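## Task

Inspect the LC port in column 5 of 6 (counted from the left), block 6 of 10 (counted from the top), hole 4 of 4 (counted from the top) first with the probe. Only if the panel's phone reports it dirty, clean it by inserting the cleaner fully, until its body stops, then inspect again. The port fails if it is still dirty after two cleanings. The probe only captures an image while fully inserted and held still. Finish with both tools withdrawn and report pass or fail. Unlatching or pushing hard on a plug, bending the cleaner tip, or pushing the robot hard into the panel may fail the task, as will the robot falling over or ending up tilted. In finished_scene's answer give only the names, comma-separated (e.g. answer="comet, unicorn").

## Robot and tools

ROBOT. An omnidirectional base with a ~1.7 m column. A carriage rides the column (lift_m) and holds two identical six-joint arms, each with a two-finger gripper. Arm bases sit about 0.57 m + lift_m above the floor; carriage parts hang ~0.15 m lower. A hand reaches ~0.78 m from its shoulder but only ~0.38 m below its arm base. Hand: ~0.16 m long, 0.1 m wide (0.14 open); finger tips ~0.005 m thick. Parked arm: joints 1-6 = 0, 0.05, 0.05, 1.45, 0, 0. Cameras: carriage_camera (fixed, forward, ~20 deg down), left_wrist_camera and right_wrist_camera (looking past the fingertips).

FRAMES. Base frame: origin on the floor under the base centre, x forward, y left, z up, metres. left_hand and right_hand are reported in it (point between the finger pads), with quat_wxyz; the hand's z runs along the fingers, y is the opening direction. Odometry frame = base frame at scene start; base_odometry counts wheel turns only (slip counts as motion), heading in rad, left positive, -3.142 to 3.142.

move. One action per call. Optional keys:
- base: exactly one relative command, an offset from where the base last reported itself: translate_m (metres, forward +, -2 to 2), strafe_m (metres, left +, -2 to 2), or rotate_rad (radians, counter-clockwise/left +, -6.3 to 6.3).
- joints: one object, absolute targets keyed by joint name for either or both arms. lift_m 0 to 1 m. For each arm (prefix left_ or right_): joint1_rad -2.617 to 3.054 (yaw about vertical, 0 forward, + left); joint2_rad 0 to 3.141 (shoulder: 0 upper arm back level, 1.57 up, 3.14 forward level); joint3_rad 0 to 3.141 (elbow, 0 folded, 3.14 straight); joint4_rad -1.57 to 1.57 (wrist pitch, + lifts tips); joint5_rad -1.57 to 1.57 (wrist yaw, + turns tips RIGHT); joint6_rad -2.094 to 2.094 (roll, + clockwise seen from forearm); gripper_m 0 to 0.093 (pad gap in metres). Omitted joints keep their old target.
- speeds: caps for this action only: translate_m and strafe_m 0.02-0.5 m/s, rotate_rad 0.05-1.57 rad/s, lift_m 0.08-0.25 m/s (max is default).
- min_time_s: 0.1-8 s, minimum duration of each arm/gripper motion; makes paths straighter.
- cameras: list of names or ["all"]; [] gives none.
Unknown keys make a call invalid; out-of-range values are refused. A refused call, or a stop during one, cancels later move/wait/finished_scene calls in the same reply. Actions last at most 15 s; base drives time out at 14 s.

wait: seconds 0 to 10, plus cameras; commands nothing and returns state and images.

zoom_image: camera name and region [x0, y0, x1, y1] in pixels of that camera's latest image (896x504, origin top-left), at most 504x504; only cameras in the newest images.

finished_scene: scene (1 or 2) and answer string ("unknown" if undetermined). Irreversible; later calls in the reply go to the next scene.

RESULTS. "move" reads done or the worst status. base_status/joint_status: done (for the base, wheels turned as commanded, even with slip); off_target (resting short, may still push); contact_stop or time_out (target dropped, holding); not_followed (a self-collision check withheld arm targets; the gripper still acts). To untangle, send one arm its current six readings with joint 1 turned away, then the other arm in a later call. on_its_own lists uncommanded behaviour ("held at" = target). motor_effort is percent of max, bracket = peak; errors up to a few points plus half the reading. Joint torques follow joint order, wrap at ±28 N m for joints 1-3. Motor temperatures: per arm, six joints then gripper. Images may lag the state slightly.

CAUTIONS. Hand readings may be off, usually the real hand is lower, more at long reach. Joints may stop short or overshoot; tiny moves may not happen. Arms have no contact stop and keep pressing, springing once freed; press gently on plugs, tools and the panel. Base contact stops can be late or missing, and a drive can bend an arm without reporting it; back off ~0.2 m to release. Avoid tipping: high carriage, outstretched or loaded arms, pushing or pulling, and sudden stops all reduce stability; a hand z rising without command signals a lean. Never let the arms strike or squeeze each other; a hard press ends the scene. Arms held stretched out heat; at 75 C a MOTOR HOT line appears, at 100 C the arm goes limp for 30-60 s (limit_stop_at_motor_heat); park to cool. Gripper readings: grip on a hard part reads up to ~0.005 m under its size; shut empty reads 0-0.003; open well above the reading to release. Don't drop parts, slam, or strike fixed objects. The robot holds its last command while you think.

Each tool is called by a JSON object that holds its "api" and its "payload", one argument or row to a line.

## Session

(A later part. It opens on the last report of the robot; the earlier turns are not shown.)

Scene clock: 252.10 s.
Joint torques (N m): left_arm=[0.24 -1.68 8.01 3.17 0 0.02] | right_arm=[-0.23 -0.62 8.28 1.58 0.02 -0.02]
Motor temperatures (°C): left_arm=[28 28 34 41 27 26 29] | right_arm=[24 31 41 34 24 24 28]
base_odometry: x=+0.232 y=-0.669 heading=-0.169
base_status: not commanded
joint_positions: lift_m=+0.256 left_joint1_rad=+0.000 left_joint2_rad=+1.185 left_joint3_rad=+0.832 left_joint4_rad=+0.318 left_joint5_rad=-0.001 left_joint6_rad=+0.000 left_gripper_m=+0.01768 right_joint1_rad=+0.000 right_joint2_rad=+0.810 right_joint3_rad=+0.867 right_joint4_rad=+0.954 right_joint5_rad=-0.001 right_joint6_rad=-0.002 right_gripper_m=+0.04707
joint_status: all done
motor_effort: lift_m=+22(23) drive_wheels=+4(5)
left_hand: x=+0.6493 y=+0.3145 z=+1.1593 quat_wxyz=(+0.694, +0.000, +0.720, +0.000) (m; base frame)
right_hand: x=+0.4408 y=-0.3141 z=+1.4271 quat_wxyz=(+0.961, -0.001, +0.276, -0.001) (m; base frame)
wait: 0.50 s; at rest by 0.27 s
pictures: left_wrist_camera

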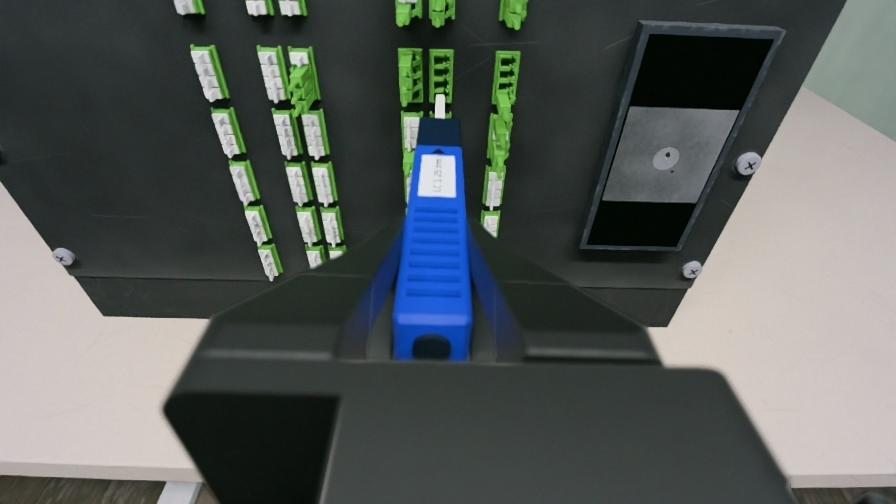

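{"api": "move", "payload": {
  "base": {"translate_m":0.004},
  "speeds": {"translate_m":0.02},
  "joints": {"lift_m":0.2545},
  "cameras": []
}}

{"api": "wait", "payload": {
  "seconds": 0.5,
  "cameras": ["left_wrist_camera"]
}}

{"api": "zoom_image", "payload": {
  "camera": "left_wrist_camera",
  "region": [415, 65, 465, 125]
}}

Scene clock: 253.27 s.
Joint torques (N m): left_arm=[0.25 -0.95 8.21 3.27 0.04 0.05] | right_arm=[-0.28 -0.53 8.25 1.6 0.02 -0.01]
Motor temperatures (°C): left_arm=[28 28 34 42 27 26 29] | right_arm=[24 31 41 34 24 24 28]
move: done
base_odometry: x=+0.236 y=-0.670 heading=-0.169
base_status: done
joint_positions: lift_m=+0.255 left_joint1_rad=+0.000 left_joint2_rad=+1.174 left_joint3_rad=+0.832 left_joint4_rad=+0.309 left_joint5_rad=-0.001 left_joint6_rad=+0.000 left_gripper_m=+0.01768 right_joint1_rad=+0.000 right_joint2_rad=+0.810 right_joint3_rad=+0.867 right_joint4_rad=+0.954 right_joint5_rad=-0.001 right_joint6_rad=-0.002 right_gripper_m=+0.04707
joint_status: all done
motor_effort: lift_m=+21(22) drive_wheels=+5(12)
left_hand: x=+0.6467 y=+0.3145 z=+1.1602 quat_wxyz=(+0.696, +0.000, +0.718, +0.000) (m; base frame)
right_hand: x=+0.4408 y=-0.3141 z=+1.4255 quat_wxyz=(+0.961, -0.001, +0.276, -0.001) (m; base frame)
pictures: none
No camera images: "cameras" was empty.

Scene clock: 253.77 s.
Joint torques (N m): left_arm=[0.2 -0.72 8.06 3.28 0.04 0.05] | right_arm=[-0.21 -0.66 8.27 1.57 0.02 -0.01]
Motor temperatures (°C): left_arm=[28 28 34 42 27 26 29] | right_arm=[24 31 41 34 24 24 28]
base_odometry: x=+0.236 y=-0.670 heading=-0.169
base_status: done
joint_positions: lift_m=+0.255 left_joint1_rad=+0.000 left_joint2_rad=+1.174 left_joint3_rad=+0.832 left_joint4_rad=+0.309 left_joint5_rad=-0.001 left_joint6_rad=+0.000 left_gripper_m=+0.01768 right_joint1_rad=+0.000 right_joint2_rad=+0.810 right_joint3_rad=+0.867 right_joint4_rad=+0.954 right_joint5_rad=-0.001 right_joint6_rad=-0.002 right_gripper_m=+0.04707
joint_status: all done
motor_effort: lift_m=+21(22) drive_wheels=+5(12)
left_hand: x=+0.6467 y=+0.3145 z=+1.1602 quat_wxyz=(+0.696, +0.000, +0.718, +0.000) (m; base frame)
right_hand: x=+0.4408 y=-0.3141 z=+1.4255 quat_wxyz=(+0.961, -0.001, +0.276, -0.001) (m; base frame)
wait: 0.50 s; at rest by 0.27 s
pictures: left_wrist_camera

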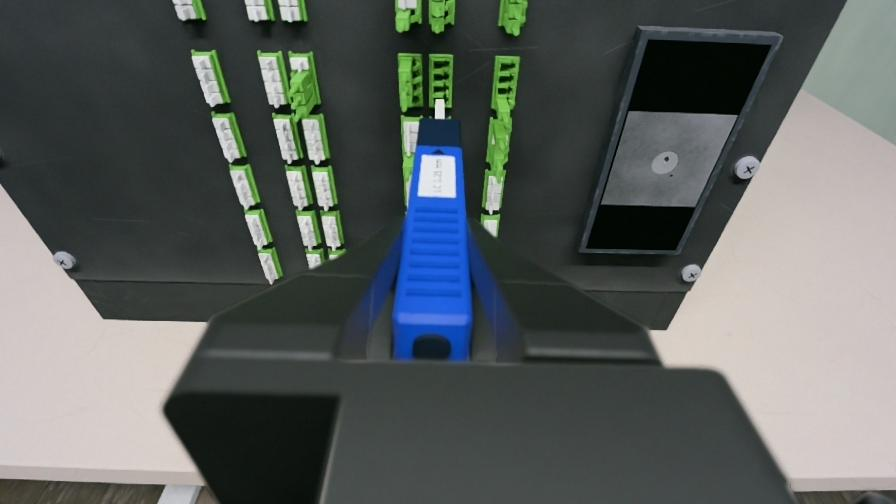

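Scaled by 8.400.

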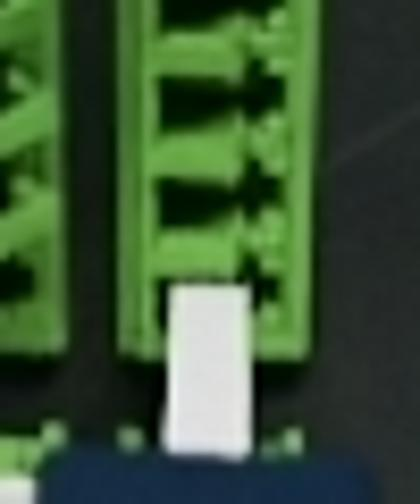

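{"api": "move", "payload": {
  "base": {"translate_m":0.005},
  "speeds": {"translate_m":0.02},
  "joints": {"lift_m":0.252},
  "cameras": []
}}

{"api": "wait", "payload": {
  "seconds": 0.5,
  "cameras": ["left_wrist_camera"]
}}

{"api": "zoom_image", "payload": {
  "camera": "left_wrist_camera",
  "region": [415, 65, 465, 125]
}}

Scene clock: 254.63 s.
Joint torques (N m): left_arm=[0.17 0.75 8.12 3.43 -0.01 0.03] | right_arm=[-0.23 -0.62 8.28 1.57 0.02 -0.01]
Motor temperatures (°C): left_arm=[28 28 34 42 27 26 29] | right_arm=[24 31 41 34 24 24 28]
move: done
base_odometry: x=+0.241 y=-0.671 heading=-0.169
base_status: done
joint_positions: lift_m=+0.252 left_joint1_rad=+0.000 left_joint2_rad=+1.157 left_joint3_rad=+0.832 left_joint4_rad=+0.297 left_joint5_rad=-0.001 left_joint6_rad=+0.000 left_gripper_m=+0.01768 right_joint1_rad=+0.000 right_joint2_rad=+0.810 right_joint3_rad=+0.867 right_joint4_rad=+0.954 right_joint5_rad=-0.001 right_joint6_rad=-0.002 right_gripper_m=+0.04707
joint_status: all done
motor_effort: lift_m=+22(23) drive_wheels=+6(13)
left_hand: x=+0.6431 y=+0.3145 z=+1.1613 quat_wxyz=(+0.697, +0.000, +0.717, +0.000) (m; base frame)
right_hand: x=+0.4407 y=-0.3141 z=+1.4230 quat_wxyz=(+0.961, -0.001, +0.276, -0.001) (m; base frame)
pictures: none
No camera images: "cameras" was empty.

Scene clock: 255.13 s.
Joint torques (N m): left_arm=[0.06 0.92 7.99 3.38 0.02 0.03] | right_arm=[-0.24 -0.64 8.25 1.59 0.02 -0.01]
Motor temperatures (°C): left_arm=[28 28 34 42 27 26 29] | right_arm=[24 31 41 34 24 24 28]
base_odometry: x=+0.241 y=-0.671 heading=-0.169
base_status: done
joint_positions: lift_m=+0.252 left_joint1_rad=+0.000 left_joint2_rad=+1.157 left_joint3_rad=+0.832 left_joint4_rad=+0.297 left_joint5_rad=-0.001 left_joint6_rad=+0.000 left_gripper_m=+0.01768 right_joint1_rad=+0.000 right_joint2_rad=+0.810 right_joint3_rad=+0.867 right_joint4_rad=+0.954 right_joint5_rad=-0.001 right_joint6_rad=-0.002 right_gripper_m=+0.04707
joint_status: all done
motor_effort: lift_m=+22(23) drive_wheels=+6(13)
left_hand: x=+0.6431 y=+0.3145 z=+1.1613 quat_wxyz=(+0.697, +0.000, +0.717, +0.000) (m; base frame)
right_hand: x=+0.4407 y=-0.3141 z=+1.4230 quat_wxyz=(+0.961, -0.001, +0.276, -0.001) (m; base frame)
wait: 0.50 s; at rest by 0.27 s
pictures: left_wrist_camera

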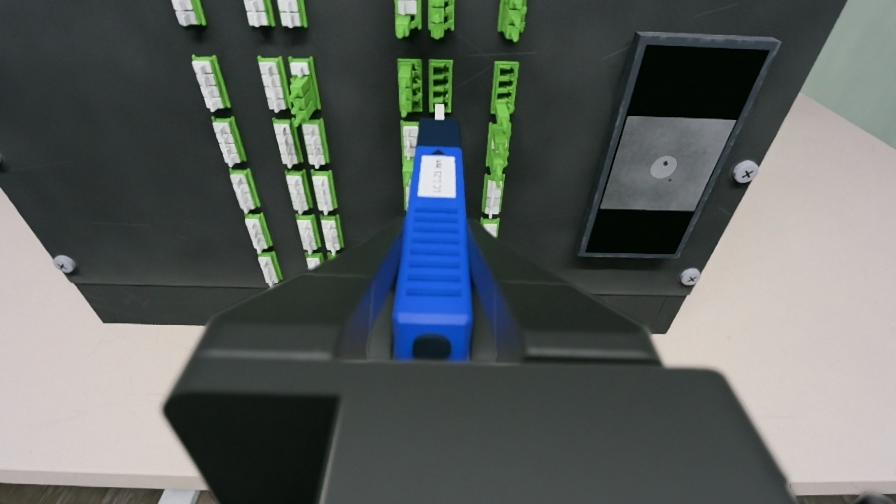

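Scaled by 8.400.

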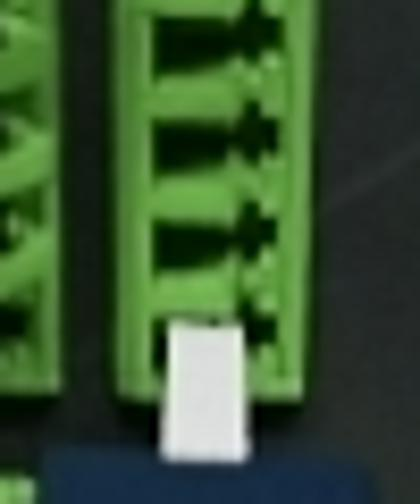

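{"api": "move", "payload": {
  "base": {"translate_m":0.006},
  "speeds": {"translate_m":0.02},
  "joints": {"lift_m":0.249},
  "cameras": []
}}

{"api": "wait", "payload": {
  "seconds": 0.5,
  "cameras": ["left_wrist_camera"]
}}

{"api": "zoom_image", "payload": {
  "camera": "left_wrist_camera",
  "region": [415, 65, 465, 125]
}}

Scene clock: 255.97 s.
Joint torques (N m): left_arm=[0.16 2.66 7.98 3.42 0.04 0.01] | right_arm=[-0.25 -0.54 8.23 1.57 0.03 -0.01]
Motor temperatures (°C): left_arm=[28 28 34 42 27 26 29] | right_arm=[24 31 41 34 24 24 28]
move: done
base_odometry: x=+0.246 y=-0.671 heading=-0.169
base_status: done
joint_positions: lift_m=+0.249 left_joint1_rad=+0.000 left_joint2_rad=+1.138 left_joint3_rad=+0.832 left_joint4_rad=+0.295 left_joint5_rad=-0.001 left_joint6_rad=+0.000 left_gripper_m=+0.01768 right_joint1_rad=+0.000 right_joint2_rad=+0.810 right_joint3_rad=+0.867 right_joint4_rad=+0.954 right_joint5_rad=-0.001 right_joint6_rad=-0.002 right_gripper_m=+0.04707
joint_status: all done
motor_effort: lift_m=+21(23) drive_wheels=+7(15)
left_hand: x=+0.6390 y=+0.3145 z=+1.1652 quat_wxyz=(+0.703, +0.000, +0.711, +0.000) (m; base frame)
right_hand: x=+0.4408 y=-0.3141 z=+1.4200 quat_wxyz=(+0.961, -0.001, +0.276, -0.001) (m; base frame)
pictures: none
No camera images: "cameras" was empty.

Scene clock: 256.47 s.
Joint torques (N m): left_arm=[0.24 2.47 8.08 3.44 0.02 0.04] | right_arm=[-0.2 -0.59 8.28 1.57 0.03 -0.01]
Motor temperatures (°C): left_arm=[28 27 34 42 27 26 29] | right_arm=[24 31 41 34 24 24 28]
base_odometry: x=+0.246 y=-0.671 heading=-0.169
base_status: done
joint_positions: lift_m=+0.249 left_joint1_rad=+0.000 left_joint2_rad=+1.138 left_joint3_rad=+0.832 left_joint4_rad=+0.295 left_joint5_rad=-0.001 left_joint6_rad=+0.000 left_gripper_m=+0.01768 right_joint1_rad=+0.000 right_joint2_rad=+0.810 right_joint3_rad=+0.867 right_joint4_rad=+0.954 right_joint5_rad=-0.001 right_joint6_rad=-0.002 right_gripper_m=+0.04707
joint_status: all done
motor_effort: lift_m=+21(23) drive_wheels=+7(15)
left_hand: x=+0.6390 y=+0.3145 z=+1.1652 quat_wxyz=(+0.703, +0.000, +0.711, +0.000) (m; base frame)
right_hand: x=+0.4408 y=-0.3141 z=+1.4200 quat_wxyz=(+0.961, -0.001, +0.276, -0.001) (m; base frame)
wait: 0.50 s; at rest by 0.27 s
pictures: left_wrist_camera

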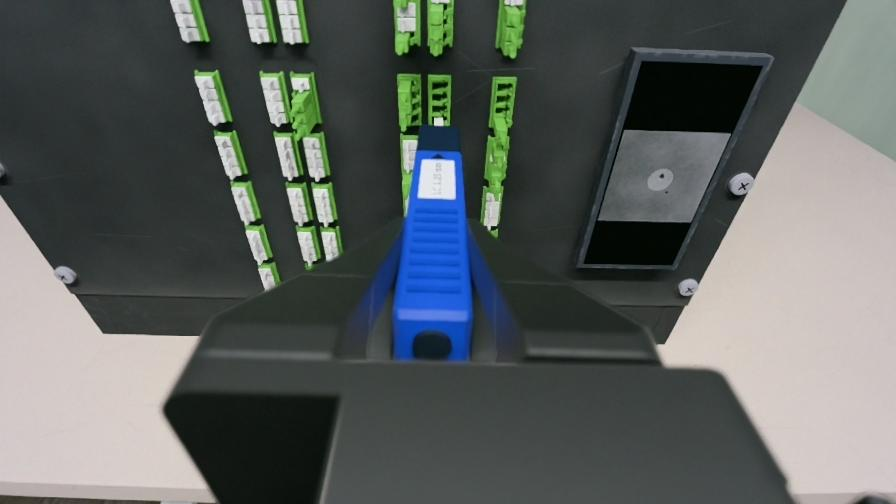

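Scaled by 8.400.

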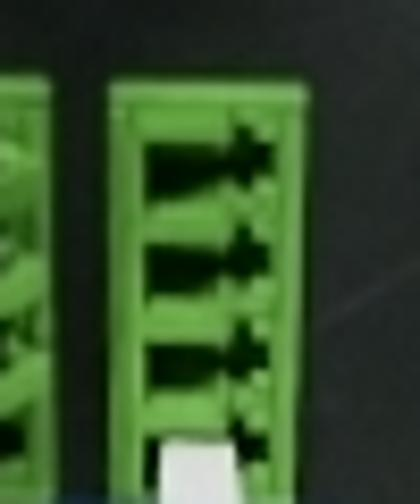

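{"api": "move", "payload": {
  "joints": {"lift_m":0.2445},
  "cameras": []
}}

{"api": "wait", "payload": {
  "seconds": 0.5,
  "cameras": ["left_wrist_camera"]
}}

{"api": "zoom_image", "payload": {
  "camera": "left_wrist_camera",
  "region": [385, 65, 495, 205]
}}

Scene clock: 257.07 s.
Joint torques (N m): left_arm=[0.13 2.96 7.97 3.31 0.07 0.02] | right_arm=[-0.25 -0.59 8.24 1.57 0.02 -0.01]
Motor temperatures (°C): left_arm=[28 27 34 42 27 26 29] | right_arm=[24 31 41 34 24 24 28]
move: done
base_odometry: x=+0.246 y=-0.671 heading=-0.169
base_status: not commanded
joint_positions: lift_m=+0.245 left_joint1_rad=+0.000 left_joint2_rad=+1.137 left_joint3_rad=+0.832 left_joint4_rad=+0.303 left_joint5_rad=-0.001 left_joint6_rad=+0.000 left_gripper_m=+0.01768 right_joint1_rad=+0.000 right_joint2_rad=+0.810 right_joint3_rad=+0.867 right_joint4_rad=+0.954 right_joint5_rad=-0.001 right_joint6_rad=-0.002 right_gripper_m=+0.04707
joint_status: all done
motor_effort: lift_m=+22(22) drive_wheels=+8(8)
left_hand: x=+0.6388 y=+0.3145 z=+1.1629 quat_wxyz=(+0.706, +0.000, +0.708, +0.000) (m; base frame)
right_hand: x=+0.4407 y=-0.3141 z=+1.4154 quat_wxyz=(+0.961, -0.001, +0.276, -0.001) (m; base frame)
pictures: none
No camera images: "cameras" was empty.

Scene clock: 257.57 s.
Joint torques (N m): left_arm=[0.16 2.85 7.99 3.31 0.02 0.04] | right_arm=[-0.24 -0.64 8.25 1.57 0.01 -0.01]
Motor temperatures (°C): left_arm=[28 27 34 42 27 26 29] | right_arm=[24 31 41 34 24 24 28]
base_odometry: x=+0.246 y=-0.671 heading=-0.169
base_status: not commanded
joint_positions: lift_m=+0.245 left_joint1_rad=+0.000 left_joint2_rad=+1.137 left_joint3_rad=+0.832 left_joint4_rad=+0.303 left_joint5_rad=-0.001 left_joint6_rad=+0.000 left_gripper_m=+0.01768 right_joint1_rad=+0.000 right_joint2_rad=+0.810 right_joint3_rad=+0.867 right_joint4_rad=+0.954 right_joint5_rad=-0.001 right_joint6_rad=-0.002 right_gripper_m=+0.04707
joint_status: all done
motor_effort: lift_m=+22(22) drive_wheels=+8(8)
left_hand: x=+0.6388 y=+0.3145 z=+1.1629 quat_wxyz=(+0.706, +0.000, +0.708, +0.000) (m; base frame)
right_hand: x=+0.4407 y=-0.3141 z=+1.4154 quat_wxyz=(+0.961, -0.001, +0.276, -0.001) (m; base frame)
wait: 0.50 s; at rest by 0.27 s
pictures: left_wrist_camera

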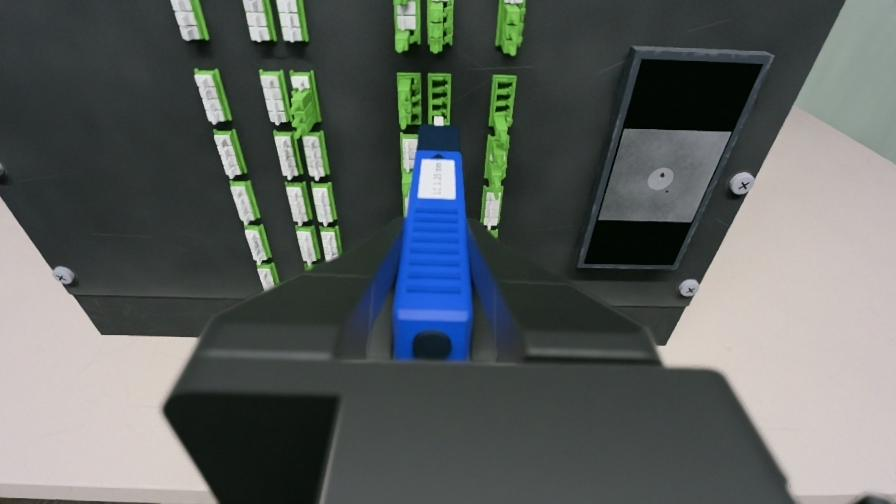

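Scaled by 3.600.

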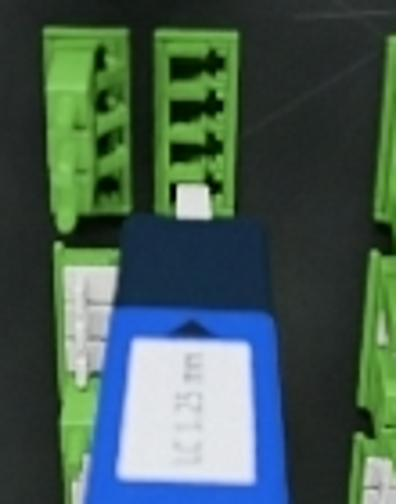

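{"api": "move", "payload": {
  "base": {"translate_m":0.004},
  "speeds": {"translate_m":0.02},
  "joints": {"lift_m":0.241},
  "cameras": []
}}

{"api": "wait", "payload": {
  "seconds": 0.5,
  "cameras": ["left_wrist_camera"]
}}

{"api": "zoom_image", "payload": {
  "camera": "left_wrist_camera",
  "region": [385, 65, 495, 205]
}}

Scene clock: 258.47 s.
Joint torques (N m): left_arm=[0.16 3.74 8.18 2.66 0 -0.02] | right_arm=[-0.24 -0.61 8.27 1.59 0.02 -0.01]
Motor temperatures (°C): left_arm=[28 27 34 42 27 26 29] | right_arm=[24 31 41 34 24 24 28]
move: done
base_odometry: x=+0.250 y=-0.672 heading=-0.169
base_status: done
joint_positions: lift_m=+0.241 left_joint1_rad=+0.000 left_joint2_rad=+1.127 left_joint3_rad=+0.832 left_joint4_rad=+0.355 left_joint5_rad=-0.001 left_joint6_rad=+0.000 left_gripper_m=+0.01768 right_joint1_rad=+0.000 right_joint2_rad=+0.810 right_joint3_rad=+0.867 right_joint4_rad=+0.955 right_joint5_rad=-0.001 right_joint6_rad=-0.002 right_gripper_m=+0.04707
joint_status: all done
motor_effort: lift_m=+22(23) drive_wheels=+7(16)
left_hand: x=+0.6362 y=+0.3145 z=+1.1761 quat_wxyz=(+0.728, +0.000, +0.686, +0.000) (m; base frame)
right_hand: x=+0.4407 y=-0.3141 z=+1.4120 quat_wxyz=(+0.961, -0.001, +0.276, -0.001) (m; base frame)
pictures: none
No camera images: "cameras" was empty.

Scene clock: 258.97 s.
Joint torques (N m): left_arm=[0.25 3.51 7.83 2.6 0.03 -0.01] | right_arm=[-0.23 -0.65 8.24 1.57 0.02 -0.01]
Motor temperatures (°C): left_arm=[28 27 34 42 27 26 29] | right_arm=[24 31 41 34 24 24 28]
base_odometry: x=+0.250 y=-0.672 heading=-0.169
base_status: done
joint_positions: lift_m=+0.241 left_joint1_rad=+0.000 left_joint2_rad=+1.128 left_joint3_rad=+0.832 left_joint4_rad=+0.357 left_joint5_rad=-0.001 left_joint6_rad=+0.000 left_gripper_m=+0.01768 right_joint1_rad=+0.000 right_joint2_rad=+0.810 right_joint3_rad=+0.867 right_joint4_rad=+0.955 right_joint5_rad=-0.001 right_joint6_rad=-0.002 right_gripper_m=+0.04707
joint_status: all done
motor_effort: lift_m=+22(23) drive_wheels=+6(16)
left_hand: x=+0.6364 y=+0.3145 z=+1.1762 quat_wxyz=(+0.728, +0.000, +0.685, +0.000) (m; base frame)
right_hand: x=+0.4407 y=-0.3141 z=+1.4120 quat_wxyz=(+0.961, -0.001, +0.276, -0.001) (m; base frame)
wait: 0.50 s; at rest by 0.27 s
pictures: left_wrist_camera

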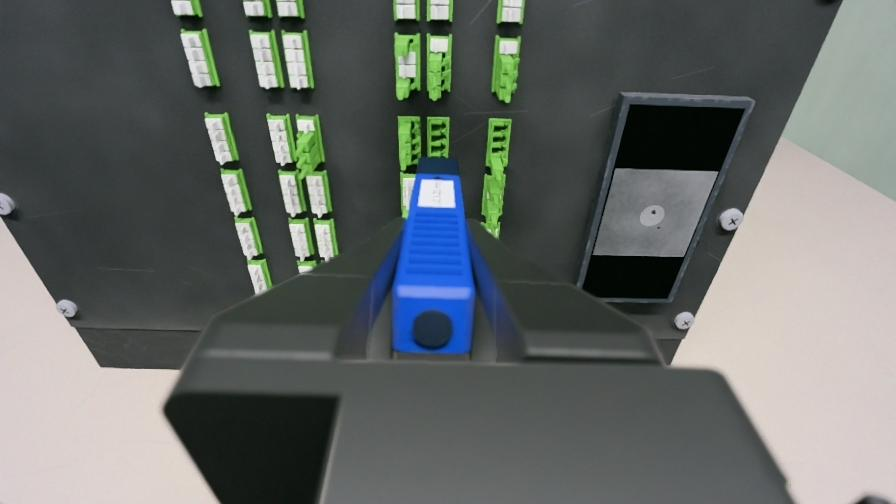

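Scaled by 3.600.

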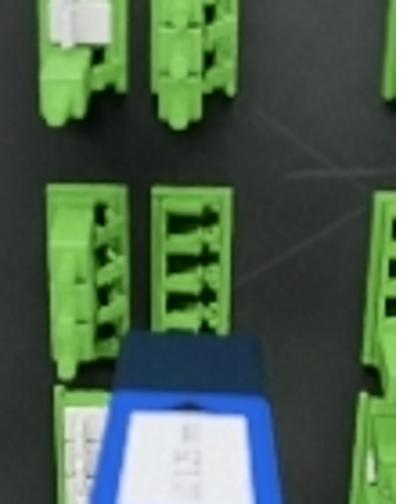

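{"api": "move", "payload": {
  "base": {"translate_m":-0.006},
  "speeds": {"translate_m":0.03},
  "cameras": []
}}

{"api": "wait", "payload": {
  "seconds": 0.5,
  "cameras": ["left_wrist_camera"]
}}

{"api": "zoom_image", "payload": {
  "camera": "left_wrist_camera",
  "region": [385, 65, 495, 205]
}}

Scene clock: 259.80 s.
Joint torques (N m): left_arm=[0.29 1.59 8.03 2.42 0.02 0.03] | right_arm=[-0.24 -0.59 8.36 1.56 0.03 -0.01]
Motor temperatures (°C): left_arm=[28 27 34 42 27 26 29] | right_arm=[24 31 41 34 24 24 28]
move: done
base_odometry: x=+0.244 y=-0.671 heading=-0.169
base_status: done
joint_positions: lift_m=+0.241 left_joint1_rad=+0.000 left_joint2_rad=+1.148 left_joint3_rad=+0.832 left_joint4_rad=+0.376 left_joint5_rad=-0.001 left_joint6_rad=+0.000 left_gripper_m=+0.01768 right_joint1_rad=+0.000 right_joint2_rad=+0.810 right_joint3_rad=+0.867 right_joint4_rad=+0.955 right_joint5_rad=-0.001 right_joint6_rad=-0.002 right_gripper_m=+0.04707
joint_status: not commanded
motor_effort: lift_m=+21(22) drive_wheels=+5(7)
left_hand: x=+0.6409 y=+0.3145 z=+1.1732 quat_wxyz=(+0.728, +0.000, +0.686, +0.000) (m; base frame)
right_hand: x=+0.4407 y=-0.3141 z=+1.4120 quat_wxyz=(+0.961, -0.001, +0.276, -0.001) (m; base frame)
pictures: none
No camera images: "cameras" was empty.

Scene clock: 260.30 s.
Joint torques (N m): left_arm=[0.17 1.76 8.13 2.4 -0.01 -0.01] | right_arm=[-0.21 -0.64 8.24 1.56 0.03 -0.01]
Motor temperatures (°C): left_arm=[28 27 34 42 27 26 29] | right_arm=[24 31 41 34 24 24 28]
base_odometry: x=+0.244 y=-0.671 heading=-0.169
base_status: done
joint_positions: lift_m=+0.241 left_joint1_rad=+0.000 left_joint2_rad=+1.148 left_joint3_rad=+0.832 left_joint4_rad=+0.376 left_joint5_rad=-0.001 left_joint6_rad=+0.000 left_gripper_m=+0.01768 right_joint1_rad=+0.000 right_joint2_rad=+0.810 right_joint3_rad=+0.867 right_joint4_rad=+0.955 right_joint5_rad=-0.001 right_joint6_rad=-0.002 right_gripper_m=+0.04707
joint_status: not commanded
motor_effort: lift_m=+21(22) drive_wheels=+5(7)
left_hand: x=+0.6409 y=+0.3145 z=+1.1732 quat_wxyz=(+0.728, +0.000, +0.686, +0.000) (m; base frame)
right_hand: x=+0.4407 y=-0.3141 z=+1.4120 quat_wxyz=(+0.961, -0.001, +0.276, -0.001) (m; base frame)
wait: 0.50 s; at rest by 0.27 s
pictures: left_wrist_camera

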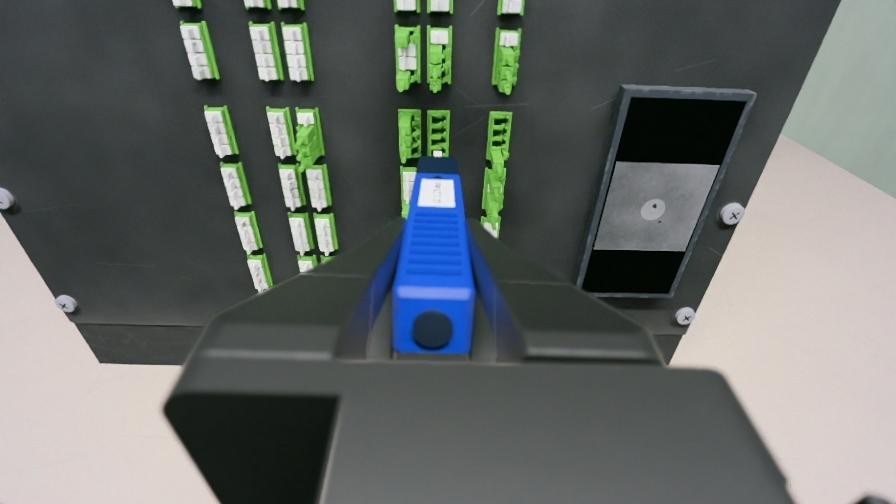

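Scaled by 3.600.

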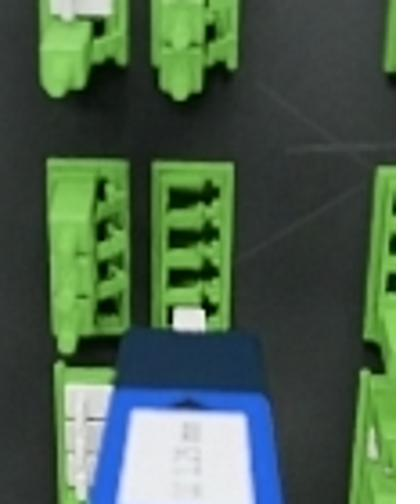

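{"api": "move", "payload": {
  "base": {"translate_m":-0.007},
  "speeds": {"translate_m":0.03},
  "joints": {"lift_m":0.235},
  "cameras": []
}}

{"api": "wait", "payload": {
  "seconds": 0.5,
  "cameras": ["left_wrist_camera"]
}}

{"api": "zoom_image", "payload": {
  "camera": "left_wrist_camera",
  "region": [385, 65, 495, 205]
}}

Scene clock: 261.63 s.
Joint torques (N m): left_arm=[0.27 -0.27 8.01 1.94 0 0.01] | right_arm=[-0.24 -0.65 8.23 1.6 0.01 -0.01]
Motor temperatures (°C): left_arm=[28 27 34 42 27 26 29] | right_arm=[24 31 41 34 24 24 28]
move: done
base_odometry: x=+0.237 y=-0.670 heading=-0.169
base_status: done
joint_positions: lift_m=+0.235 left_joint1_rad=+0.000 left_joint2_rad=+1.169 left_joint3_rad=+0.832 left_joint4_rad=+0.412 left_joint5_rad=-0.001 left_joint6_rad=+0.000 left_gripper_m=+0.01768 right_joint1_rad=+0.000 right_joint2_rad=+0.810 right_joint3_rad=+0.867 right_joint4_rad=+0.952 right_joint5_rad=-0.001 right_joint6_rad=-0.002 right_gripper_m=+0.04707
joint_status: all done
motor_effort: lift_m=+22(22) drive_wheels=+4(6)
left_hand: x=+0.6453 y=+0.3145 z=+1.1678 quat_wxyz=(+0.733, +0.000, +0.680, +0.000) (m; base frame)
right_hand: x=+0.4413 y=-0.3141 z=+1.4056 quat_wxyz=(+0.961, -0.001, +0.277, -0.001) (m; base frame)
pictures: none
No camera images: "cameras" was empty.

Scene clock: 262.13 s.
Joint torques (N m): left_arm=[0.08 -0.29 8.02 1.92 -0.01 0.03] | right_arm=[-0.21 -0.66 8.25 1.61 0.03 -0.01]
Motor temperatures (°C): left_arm=[28 27 34 42 27 26 29] | right_arm=[24 31 41 34 24 24 28]
base_odometry: x=+0.237 y=-0.670 heading=-0.169
base_status: done
joint_positions: lift_m=+0.235 left_joint1_rad=+0.000 left_joint2_rad=+1.169 left_joint3_rad=+0.832 left_joint4_rad=+0.413 left_joint5_rad=-0.001 left_joint6_rad=+0.000 left_gripper_m=+0.01768 right_joint1_rad=+0.000 right_joint2_rad=+0.810 right_joint3_rad=+0.867 right_joint4_rad=+0.952 right_joint5_rad=-0.001 right_joint6_rad=-0.002 right_gripper_m=+0.04707
joint_status: all done
motor_effort: lift_m=+22(22) drive_wheels=+4(6)
left_hand: x=+0.6453 y=+0.3145 z=+1.1679 quat_wxyz=(+0.733, +0.000, +0.680, +0.000) (m; base frame)
right_hand: x=+0.4413 y=-0.3141 z=+1.4056 quat_wxyz=(+0.961, -0.001, +0.277, -0.001) (m; base frame)
wait: 0.50 s; at rest by 0.27 s
pictures: left_wrist_camera

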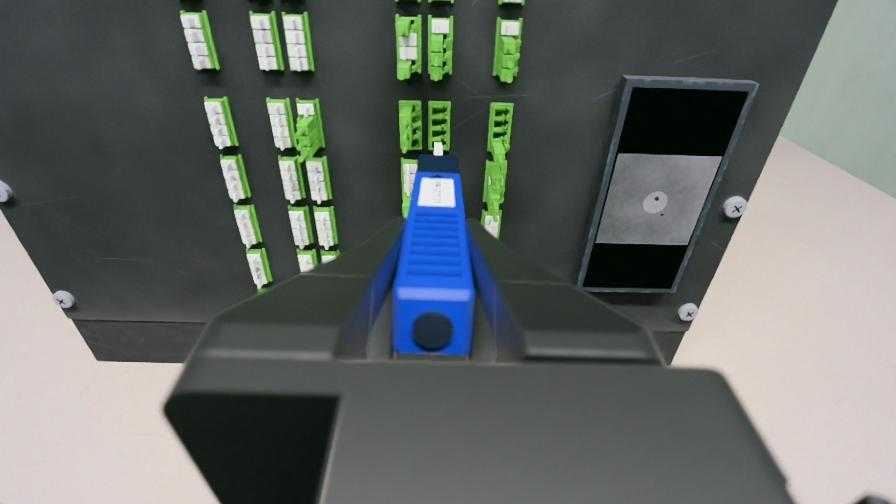

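Scaled by 3.600.

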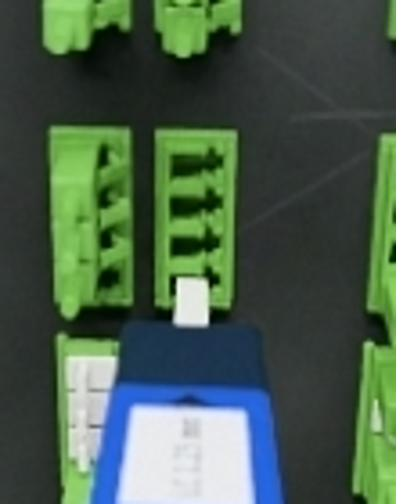

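{"api": "move", "payload": {
  "joints": {"lift_m":0.224,"left_joint4_rad":0.44},
  "speeds": {"lift_m":0.08},
  "cameras": []
}}

{"api": "wait", "payload": {
  "seconds": 0.5,
  "cameras": ["left_wrist_camera"]
}}

{"api": "zoom_image", "payload": {
  "camera": "left_wrist_camera",
  "region": [385, 65, 495, 205]
}}

Scene clock: 262.87 s.
Joint torques (N m): left_arm=[0.08 -0.42 7.86 2.4 0.01 -0.02] | right_arm=[-0.23 -0.68 8.28 1.62 0.02 -0.01]
Motor temperatures (°C): left_arm=[28 27 34 42 27 26 29] | right_arm=[24 31 41 34 24 24 28]
move: done
base_odometry: x=+0.237 y=-0.670 heading=-0.169
base_status: not commanded
joint_positions: lift_m=+0.224 left_joint1_rad=+0.000 left_joint2_rad=+1.170 left_joint3_rad=+0.833 left_joint4_rad=+0.451 left_joint5_rad=-0.001 left_joint6_rad=+0.000 left_gripper_m=+0.01768 right_joint1_rad=+0.000 right_joint2_rad=+0.810 right_joint3_rad=+0.867 right_joint4_rad=+0.952 right_joint5_rad=-0.001 right_joint6_rad=-0.002 right_gripper_m=+0.04707
joint_status: all done
motor_effort: lift_m=+22(23) drive_wheels=+4(4)
left_hand: x=+0.6446 y=+0.3145 z=+1.1663 quat_wxyz=(+0.746, +0.000, +0.666, +0.000) (m; base frame)
right_hand: x=+0.4412 y=-0.3141 z=+1.3946 quat_wxyz=(+0.961, -0.001, +0.277, -0.001) (m; base frame)
pictures: none
No camera images: "cameras" was empty.

Scene clock: 263.37 s.
Joint torques (N m): left_arm=[0.28 -0.55 7.72 2.42 0.02 0] | right_arm=[-0.25 -0.66 8.24 1.59 0.02 -0.02]
Motor temperatures (°C): left_arm=[28 27 34 42 27 26 29] | right_arm=[24 31 41 34 24 24 28]
base_odometry: x=+0.237 y=-0.670 heading=-0.169
base_status: not commanded
joint_positions: lift_m=+0.224 left_joint1_rad=+0.000 left_joint2_rad=+1.170 left_joint3_rad=+0.833 left_joint4_rad=+0.451 left_joint5_rad=-0.001 left_joint6_rad=+0.000 left_gripper_m=+0.01768 right_joint1_rad=+0.000 right_joint2_rad=+0.810 right_joint3_rad=+0.867 right_joint4_rad=+0.952 right_joint5_rad=-0.001 right_joint6_rad=-0.002 right_gripper_m=+0.04707
joint_status: all done
motor_effort: lift_m=+22(23) drive_wheels=+3(4)
left_hand: x=+0.6446 y=+0.3145 z=+1.1663 quat_wxyz=(+0.746, +0.000, +0.666, +0.000) (m; base frame)
right_hand: x=+0.4412 y=-0.3141 z=+1.3946 quat_wxyz=(+0.961, -0.001, +0.277, -0.001) (m; base frame)
wait: 0.50 s; at rest by 0.27 s
pictures: left_wrist_camera

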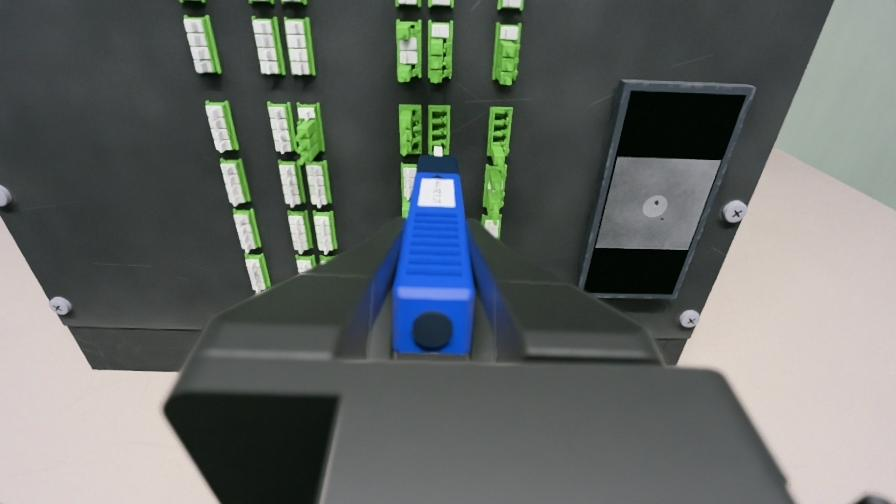

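Scaled by 3.600.

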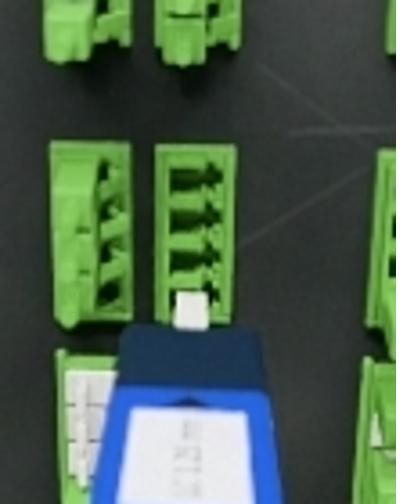

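{"api": "move", "payload": {
  "joints": {"lift_m":0.217,"left_joint4_rad":0.45},
  "speeds": {"lift_m":0.08},
  "cameras": []
}}

{"api": "wait", "payload": {
  "seconds": 0.5,
  "cameras": ["left_wrist_camera","carriage_camera"]
}}

{"api": "zoom_image", "payload": {
  "camera": "left_wrist_camera",
  "region": [385, 65, 495, 205]
}}

Scene clock: 263.97 s.
Joint torques (N m): left_arm=[0.27 -0.16 7.9 2.36 0.03 0.01] | right_arm=[-0.24 -0.68 8.24 1.58 0.02 -0.02]
Motor temperatures (°C): left_arm=[28 27 34 42 27 26 29] | right_arm=[24 31 41 34 24 24 28]
move: done
base_odometry: x=+0.237 y=-0.670 heading=-0.169
base_status: not commanded
joint_positions: lift_m=+0.217 left_joint1_rad=+0.000 left_joint2_rad=+1.170 left_joint3_rad=+0.833 left_joint4_rad=+0.468 left_joint5_rad=-0.001 left_joint6_rad=+0.000 left_gripper_m=+0.01768 right_joint1_rad=+0.000 right_joint2_rad=+0.810 right_joint3_rad=+0.867 right_joint4_rad=+0.953 right_joint5_rad=-0.001 right_joint6_rad=-0.002 right_gripper_m=+0.04707
joint_status: all done
motor_effort: lift_m=+22(23) drive_wheels=+3(4)
left_hand: x=+0.6441 y=+0.3145 z=+1.1634 quat_wxyz=(+0.752, +0.000, +0.660, +0.000) (m; base frame)
right_hand: x=+0.4411 y=-0.3141 z=+1.3877 quat_wxyz=(+0.961, -0.001, +0.277, -0.001) (m; base frame)
pictures: none
No camera images: "cameras" was empty.

Scene clock: 264.47 s.
Joint torques (N m): left_arm=[0.05 -0.53 7.79 2.33 0.03 0.02] | right_arm=[-0.23 -0.65 8.24 1.58 0.03 0]
Motor temperatures (°C): left_arm=[28 27 34 42 27 26 29] | right_arm=[24 31 41 34 24 24 28]
base_odometry: x=+0.237 y=-0.670 heading=-0.169
base_status: not commanded
joint_positions: lift_m=+0.217 left_joint1_rad=+0.000 left_joint2_rad=+1.170 left_joint3_rad=+0.833 left_joint4_rad=+0.468 left_joint5_rad=-0.001 left_joint6_rad=+0.000 left_gripper_m=+0.01768 right_joint1_rad=+0.000 right_joint2_rad=+0.810 right_joint3_rad=+0.867 right_joint4_rad=+0.953 right_joint5_rad=-0.001 right_joint6_rad=-0.002 right_gripper_m=+0.04707
joint_status: all done
motor_effort: lift_m=+22(23) drive_wheels=+4(4)
left_hand: x=+0.6441 y=+0.3145 z=+1.1634 quat_wxyz=(+0.752, +0.000, +0.660, +0.000) (m; base frame)
right_hand: x=+0.4411 y=-0.3141 z=+1.3877 quat_wxyz=(+0.961, -0.001, +0.277, -0.001) (m; base frame)
wait: 0.50 s; at rest by 0.27 s
pictures: carriage_camera, left_wrist_camera

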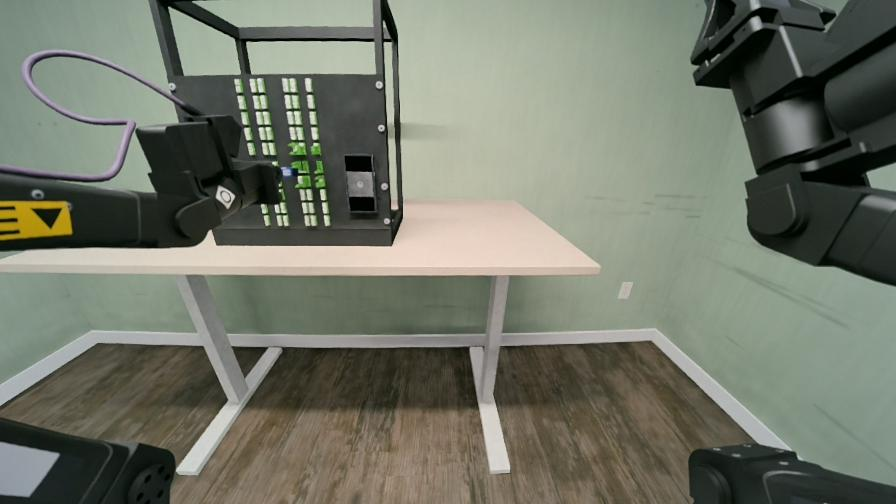

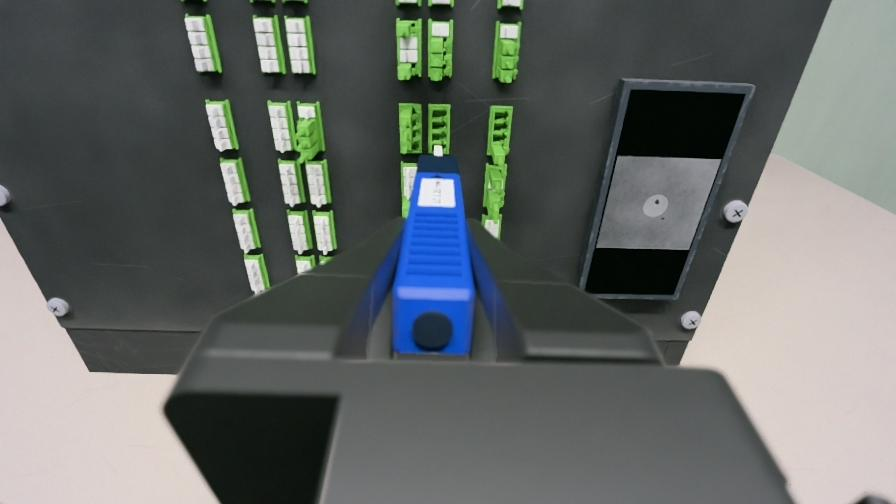

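Scaled by 3.600.

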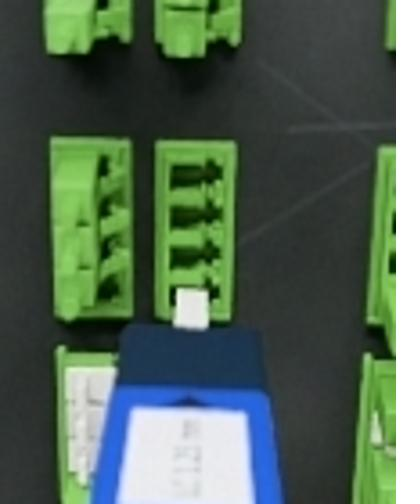

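{"api": "zoom_image", "payload": {
  "camera": "carriage_camera",
  "region": [220, 130, 350, 215]
}}

Scaled by 3.877.

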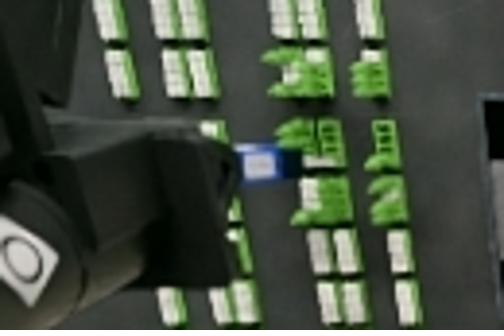

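{"api": "move", "payload": {
  "base": {"translate_m":0.003},
  "joints": {"left_joint2_rad":1.25,"lift_m":0.215},
  "speeds": {"translate_m":0.02,"lift_m":0.08},
  "min_time_s": 0.6,
  "cameras": []
}}

{"api": "wait", "payload": {
  "seconds": 0.5,
  "cameras": ["left_wrist_camera"]
}}

{"api": "zoom_image", "payload": {
  "camera": "left_wrist_camera",
  "region": [385, 65, 495, 205]
}}

Scene clock: 265.67 s.
Joint torques (N m): left_arm=[0.25 2.29 7.73 2.2 0.02 0.03] | right_arm=[-0.24 -0.57 8.31 1.58 0.02 -0.01]
Motor temperatures (°C): left_arm=[28 27 34 41 27 26 29] | right_arm=[24 31 41 34 24 24 28]
move: done
base_odometry: x=+0.240 y=-0.670 heading=-0.169
base_status: done
joint_positions: lift_m=+0.215 left_joint1_rad=+0.000 left_joint2_rad=+1.169 left_joint3_rad=+0.833 left_joint4_rad=+0.474 left_joint5_rad=-0.001 left_joint6_rad=+0.000 left_gripper_m=+0.01768 right_joint1_rad=+0.000 right_joint2_rad=+0.810 right_joint3_rad=+0.867 right_joint4_rad=+0.953 right_joint5_rad=-0.001 right_joint6_rad=-0.002 right_gripper_m=+0.04707
joint_status: all done
motor_effort: lift_m=+21(22) drive_wheels=+4(10)
left_hand: x=+0.6436 y=+0.3145 z=+1.1636 quat_wxyz=(+0.754, +0.000, +0.657, +0.000) (m; base frame)
right_hand: x=+0.4411 y=-0.3141 z=+1.3858 quat_wxyz=(+0.961, -0.001, +0.277, -0.001) (m; base frame)
pictures: none
No camera images: "cameras" was empty.

Scene clock: 266.17 s.
Joint torques (N m): left_arm=[0.02 2.43 7.95 2.24 -0.01 0] | right_arm=[-0.21 -0.62 8.27 1.6 0.01 -0.01]
Motor temperatures (°C): left_arm=[28 27 34 41 27 26 29] | right_arm=[24 31 41 34 24 24 28]
base_odometry: x=+0.240 y=-0.670 heading=-0.169
base_status: done
joint_positions: lift_m=+0.215 left_joint1_rad=+0.000 left_joint2_rad=+1.169 left_joint3_rad=+0.833 left_joint4_rad=+0.474 left_joint5_rad=-0.001 left_joint6_rad=+0.000 left_gripper_m=+0.01768 right_joint1_rad=+0.000 right_joint2_rad=+0.810 right_joint3_rad=+0.867 right_joint4_rad=+0.953 right_joint5_rad=-0.001 right_joint6_rad=-0.002 right_gripper_m=+0.04707
joint_status: all done
motor_effort: lift_m=+21(22) drive_wheels=+4(10)
left_hand: x=+0.6436 y=+0.3145 z=+1.1636 quat_wxyz=(+0.754, +0.000, +0.657, +0.000) (m; base frame)
right_hand: x=+0.4411 y=-0.3141 z=+1.3858 quat_wxyz=(+0.961, -0.001, +0.277, -0.001) (m; base frame)
wait: 0.50 s; at rest by 0.27 s
pictures: left_wrist_camera

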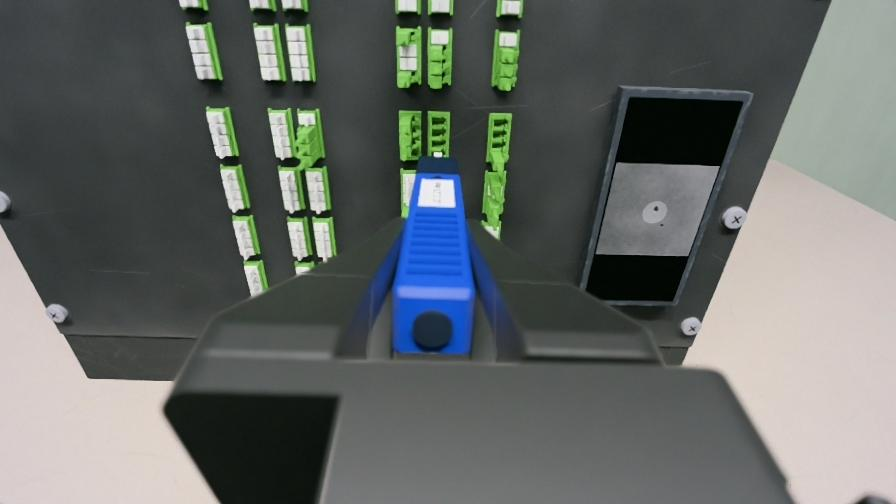

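Scaled by 3.600.

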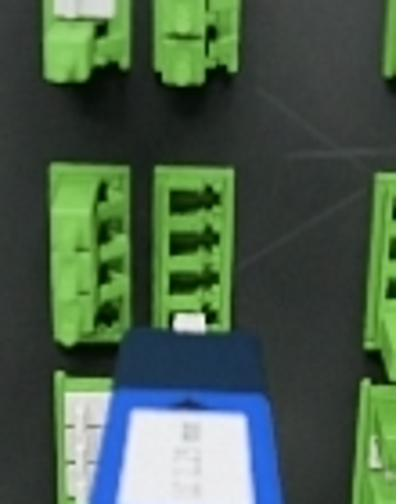

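{"api": "move", "payload": {
  "base": {"translate_m":0.002},
  "joints": {"left_joint2_rad":1.275,"left_joint4_rad":0.435,"lift_m":0.213},
  "speeds": {"translate_m":0.02,"lift_m":0.08},
  "min_time_s": 0.6,
  "cameras": []
}}

{"api": "wait", "payload": {
  "seconds": 0.5,
  "cameras": ["left_wrist_camera"]
}}

{"api": "zoom_image", "payload": {
  "camera": "left_wrist_camera",
  "region": [385, 65, 495, 205]
}}

Scene clock: 267.30 s.
Joint torques (N m): left_arm=[0.21 4.74 7.84 1.9 0 0.03] | right_arm=[-0.21 -0.75 8.24 1.61 0.02 -0.01]
Motor temperatures (°C): left_arm=[28 27 34 41 27 26 29] | right_arm=[24 31 41 34 24 24 28]
move: off_target
base_odometry: x=+0.242 y=-0.671 heading=-0.169
base_status: done
joint_positions: lift_m=+0.213 left_joint1_rad=+0.000 left_joint2_rad=+1.170 left_joint3_rad=+0.833 left_joint4_rad=+0.489 left_joint5_rad=-0.001 left_joint6_rad=+0.000 left_gripper_m=+0.01768 right_joint1_rad=+0.000 right_joint2_rad=+0.810 right_joint3_rad=+0.867 right_joint4_rad=+0.953 right_joint5_rad=-0.001 right_joint6_rad=-0.002 right_gripper_m=+0.04707
joint_status: left_joint2_rad off_target (ended at +1.169, target +1.275); left_joint4_rad off_target (ended at +0.489, target +0.435); the others done
motor_effort: lift_m=+21(22) drive_wheels=+6(14)
left_hand: x=+0.6432 y=+0.3145 z=+1.1651 quat_wxyz=(+0.759, +0.000, +0.651, +0.000) (m; base frame)
right_hand: x=+0.4414 y=-0.3141 z=+1.3837 quat_wxyz=(+0.961, -0.001, +0.277, -0.001) (m; base frame)
pictures: none
No camera images: "cameras" was empty.

Scene clock: 267.80 s.
Joint torques (N m): left_arm=[0.18 4.51 7.82 1.84 0.03 0.01] | right_arm=[-0.23 -0.73 8.25 1.6 0.02 -0.01]
Motor temperatures (°C): left_arm=[28 27 34 41 27 26 29] | right_arm=[24 31 41 34 24 24 28]
base_odometry: x=+0.242 y=-0.671 heading=-0.169
base_status: done
joint_positions: lift_m=+0.213 left_joint1_rad=+0.000 left_joint2_rad=+1.170 left_joint3_rad=+0.833 left_joint4_rad=+0.489 left_joint5_rad=-0.001 left_joint6_rad=+0.000 left_gripper_m=+0.01768 right_joint1_rad=+0.000 right_joint2_rad=+0.810 right_joint3_rad=+0.867 right_joint4_rad=+0.953 right_joint5_rad=-0.001 right_joint6_rad=-0.002 right_gripper_m=+0.04707
joint_status: left_joint2_rad off_target (ended at +1.169, target +1.275); left_joint4_rad off_target (ended at +0.489, target +0.435); the others done
motor_effort: lift_m=+21(22) drive_wheels=+6(14)
left_hand: x=+0.6432 y=+0.3145 z=+1.1651 quat_wxyz=(+0.759, +0.000, +0.651, +0.000) (m; base frame)
right_hand: x=+0.4414 y=-0.3141 z=+1.3837 quat_wxyz=(+0.961, -0.001, +0.277, -0.001) (m; base frame)
wait: 0.50 s; at rest by 0.27 s
pictures: left_wrist_camera

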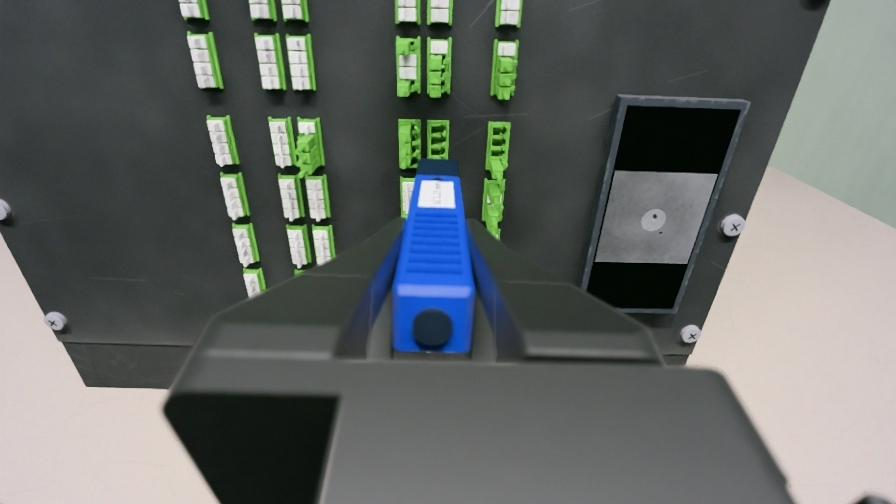

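Scaled by 3.600.

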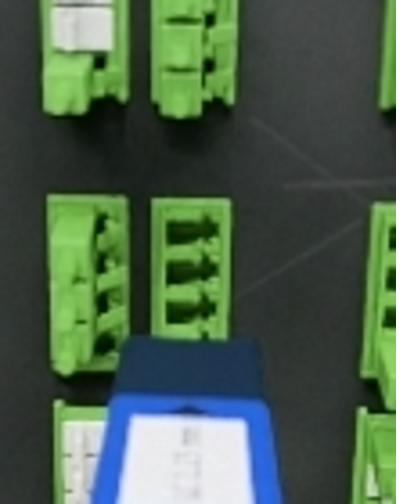

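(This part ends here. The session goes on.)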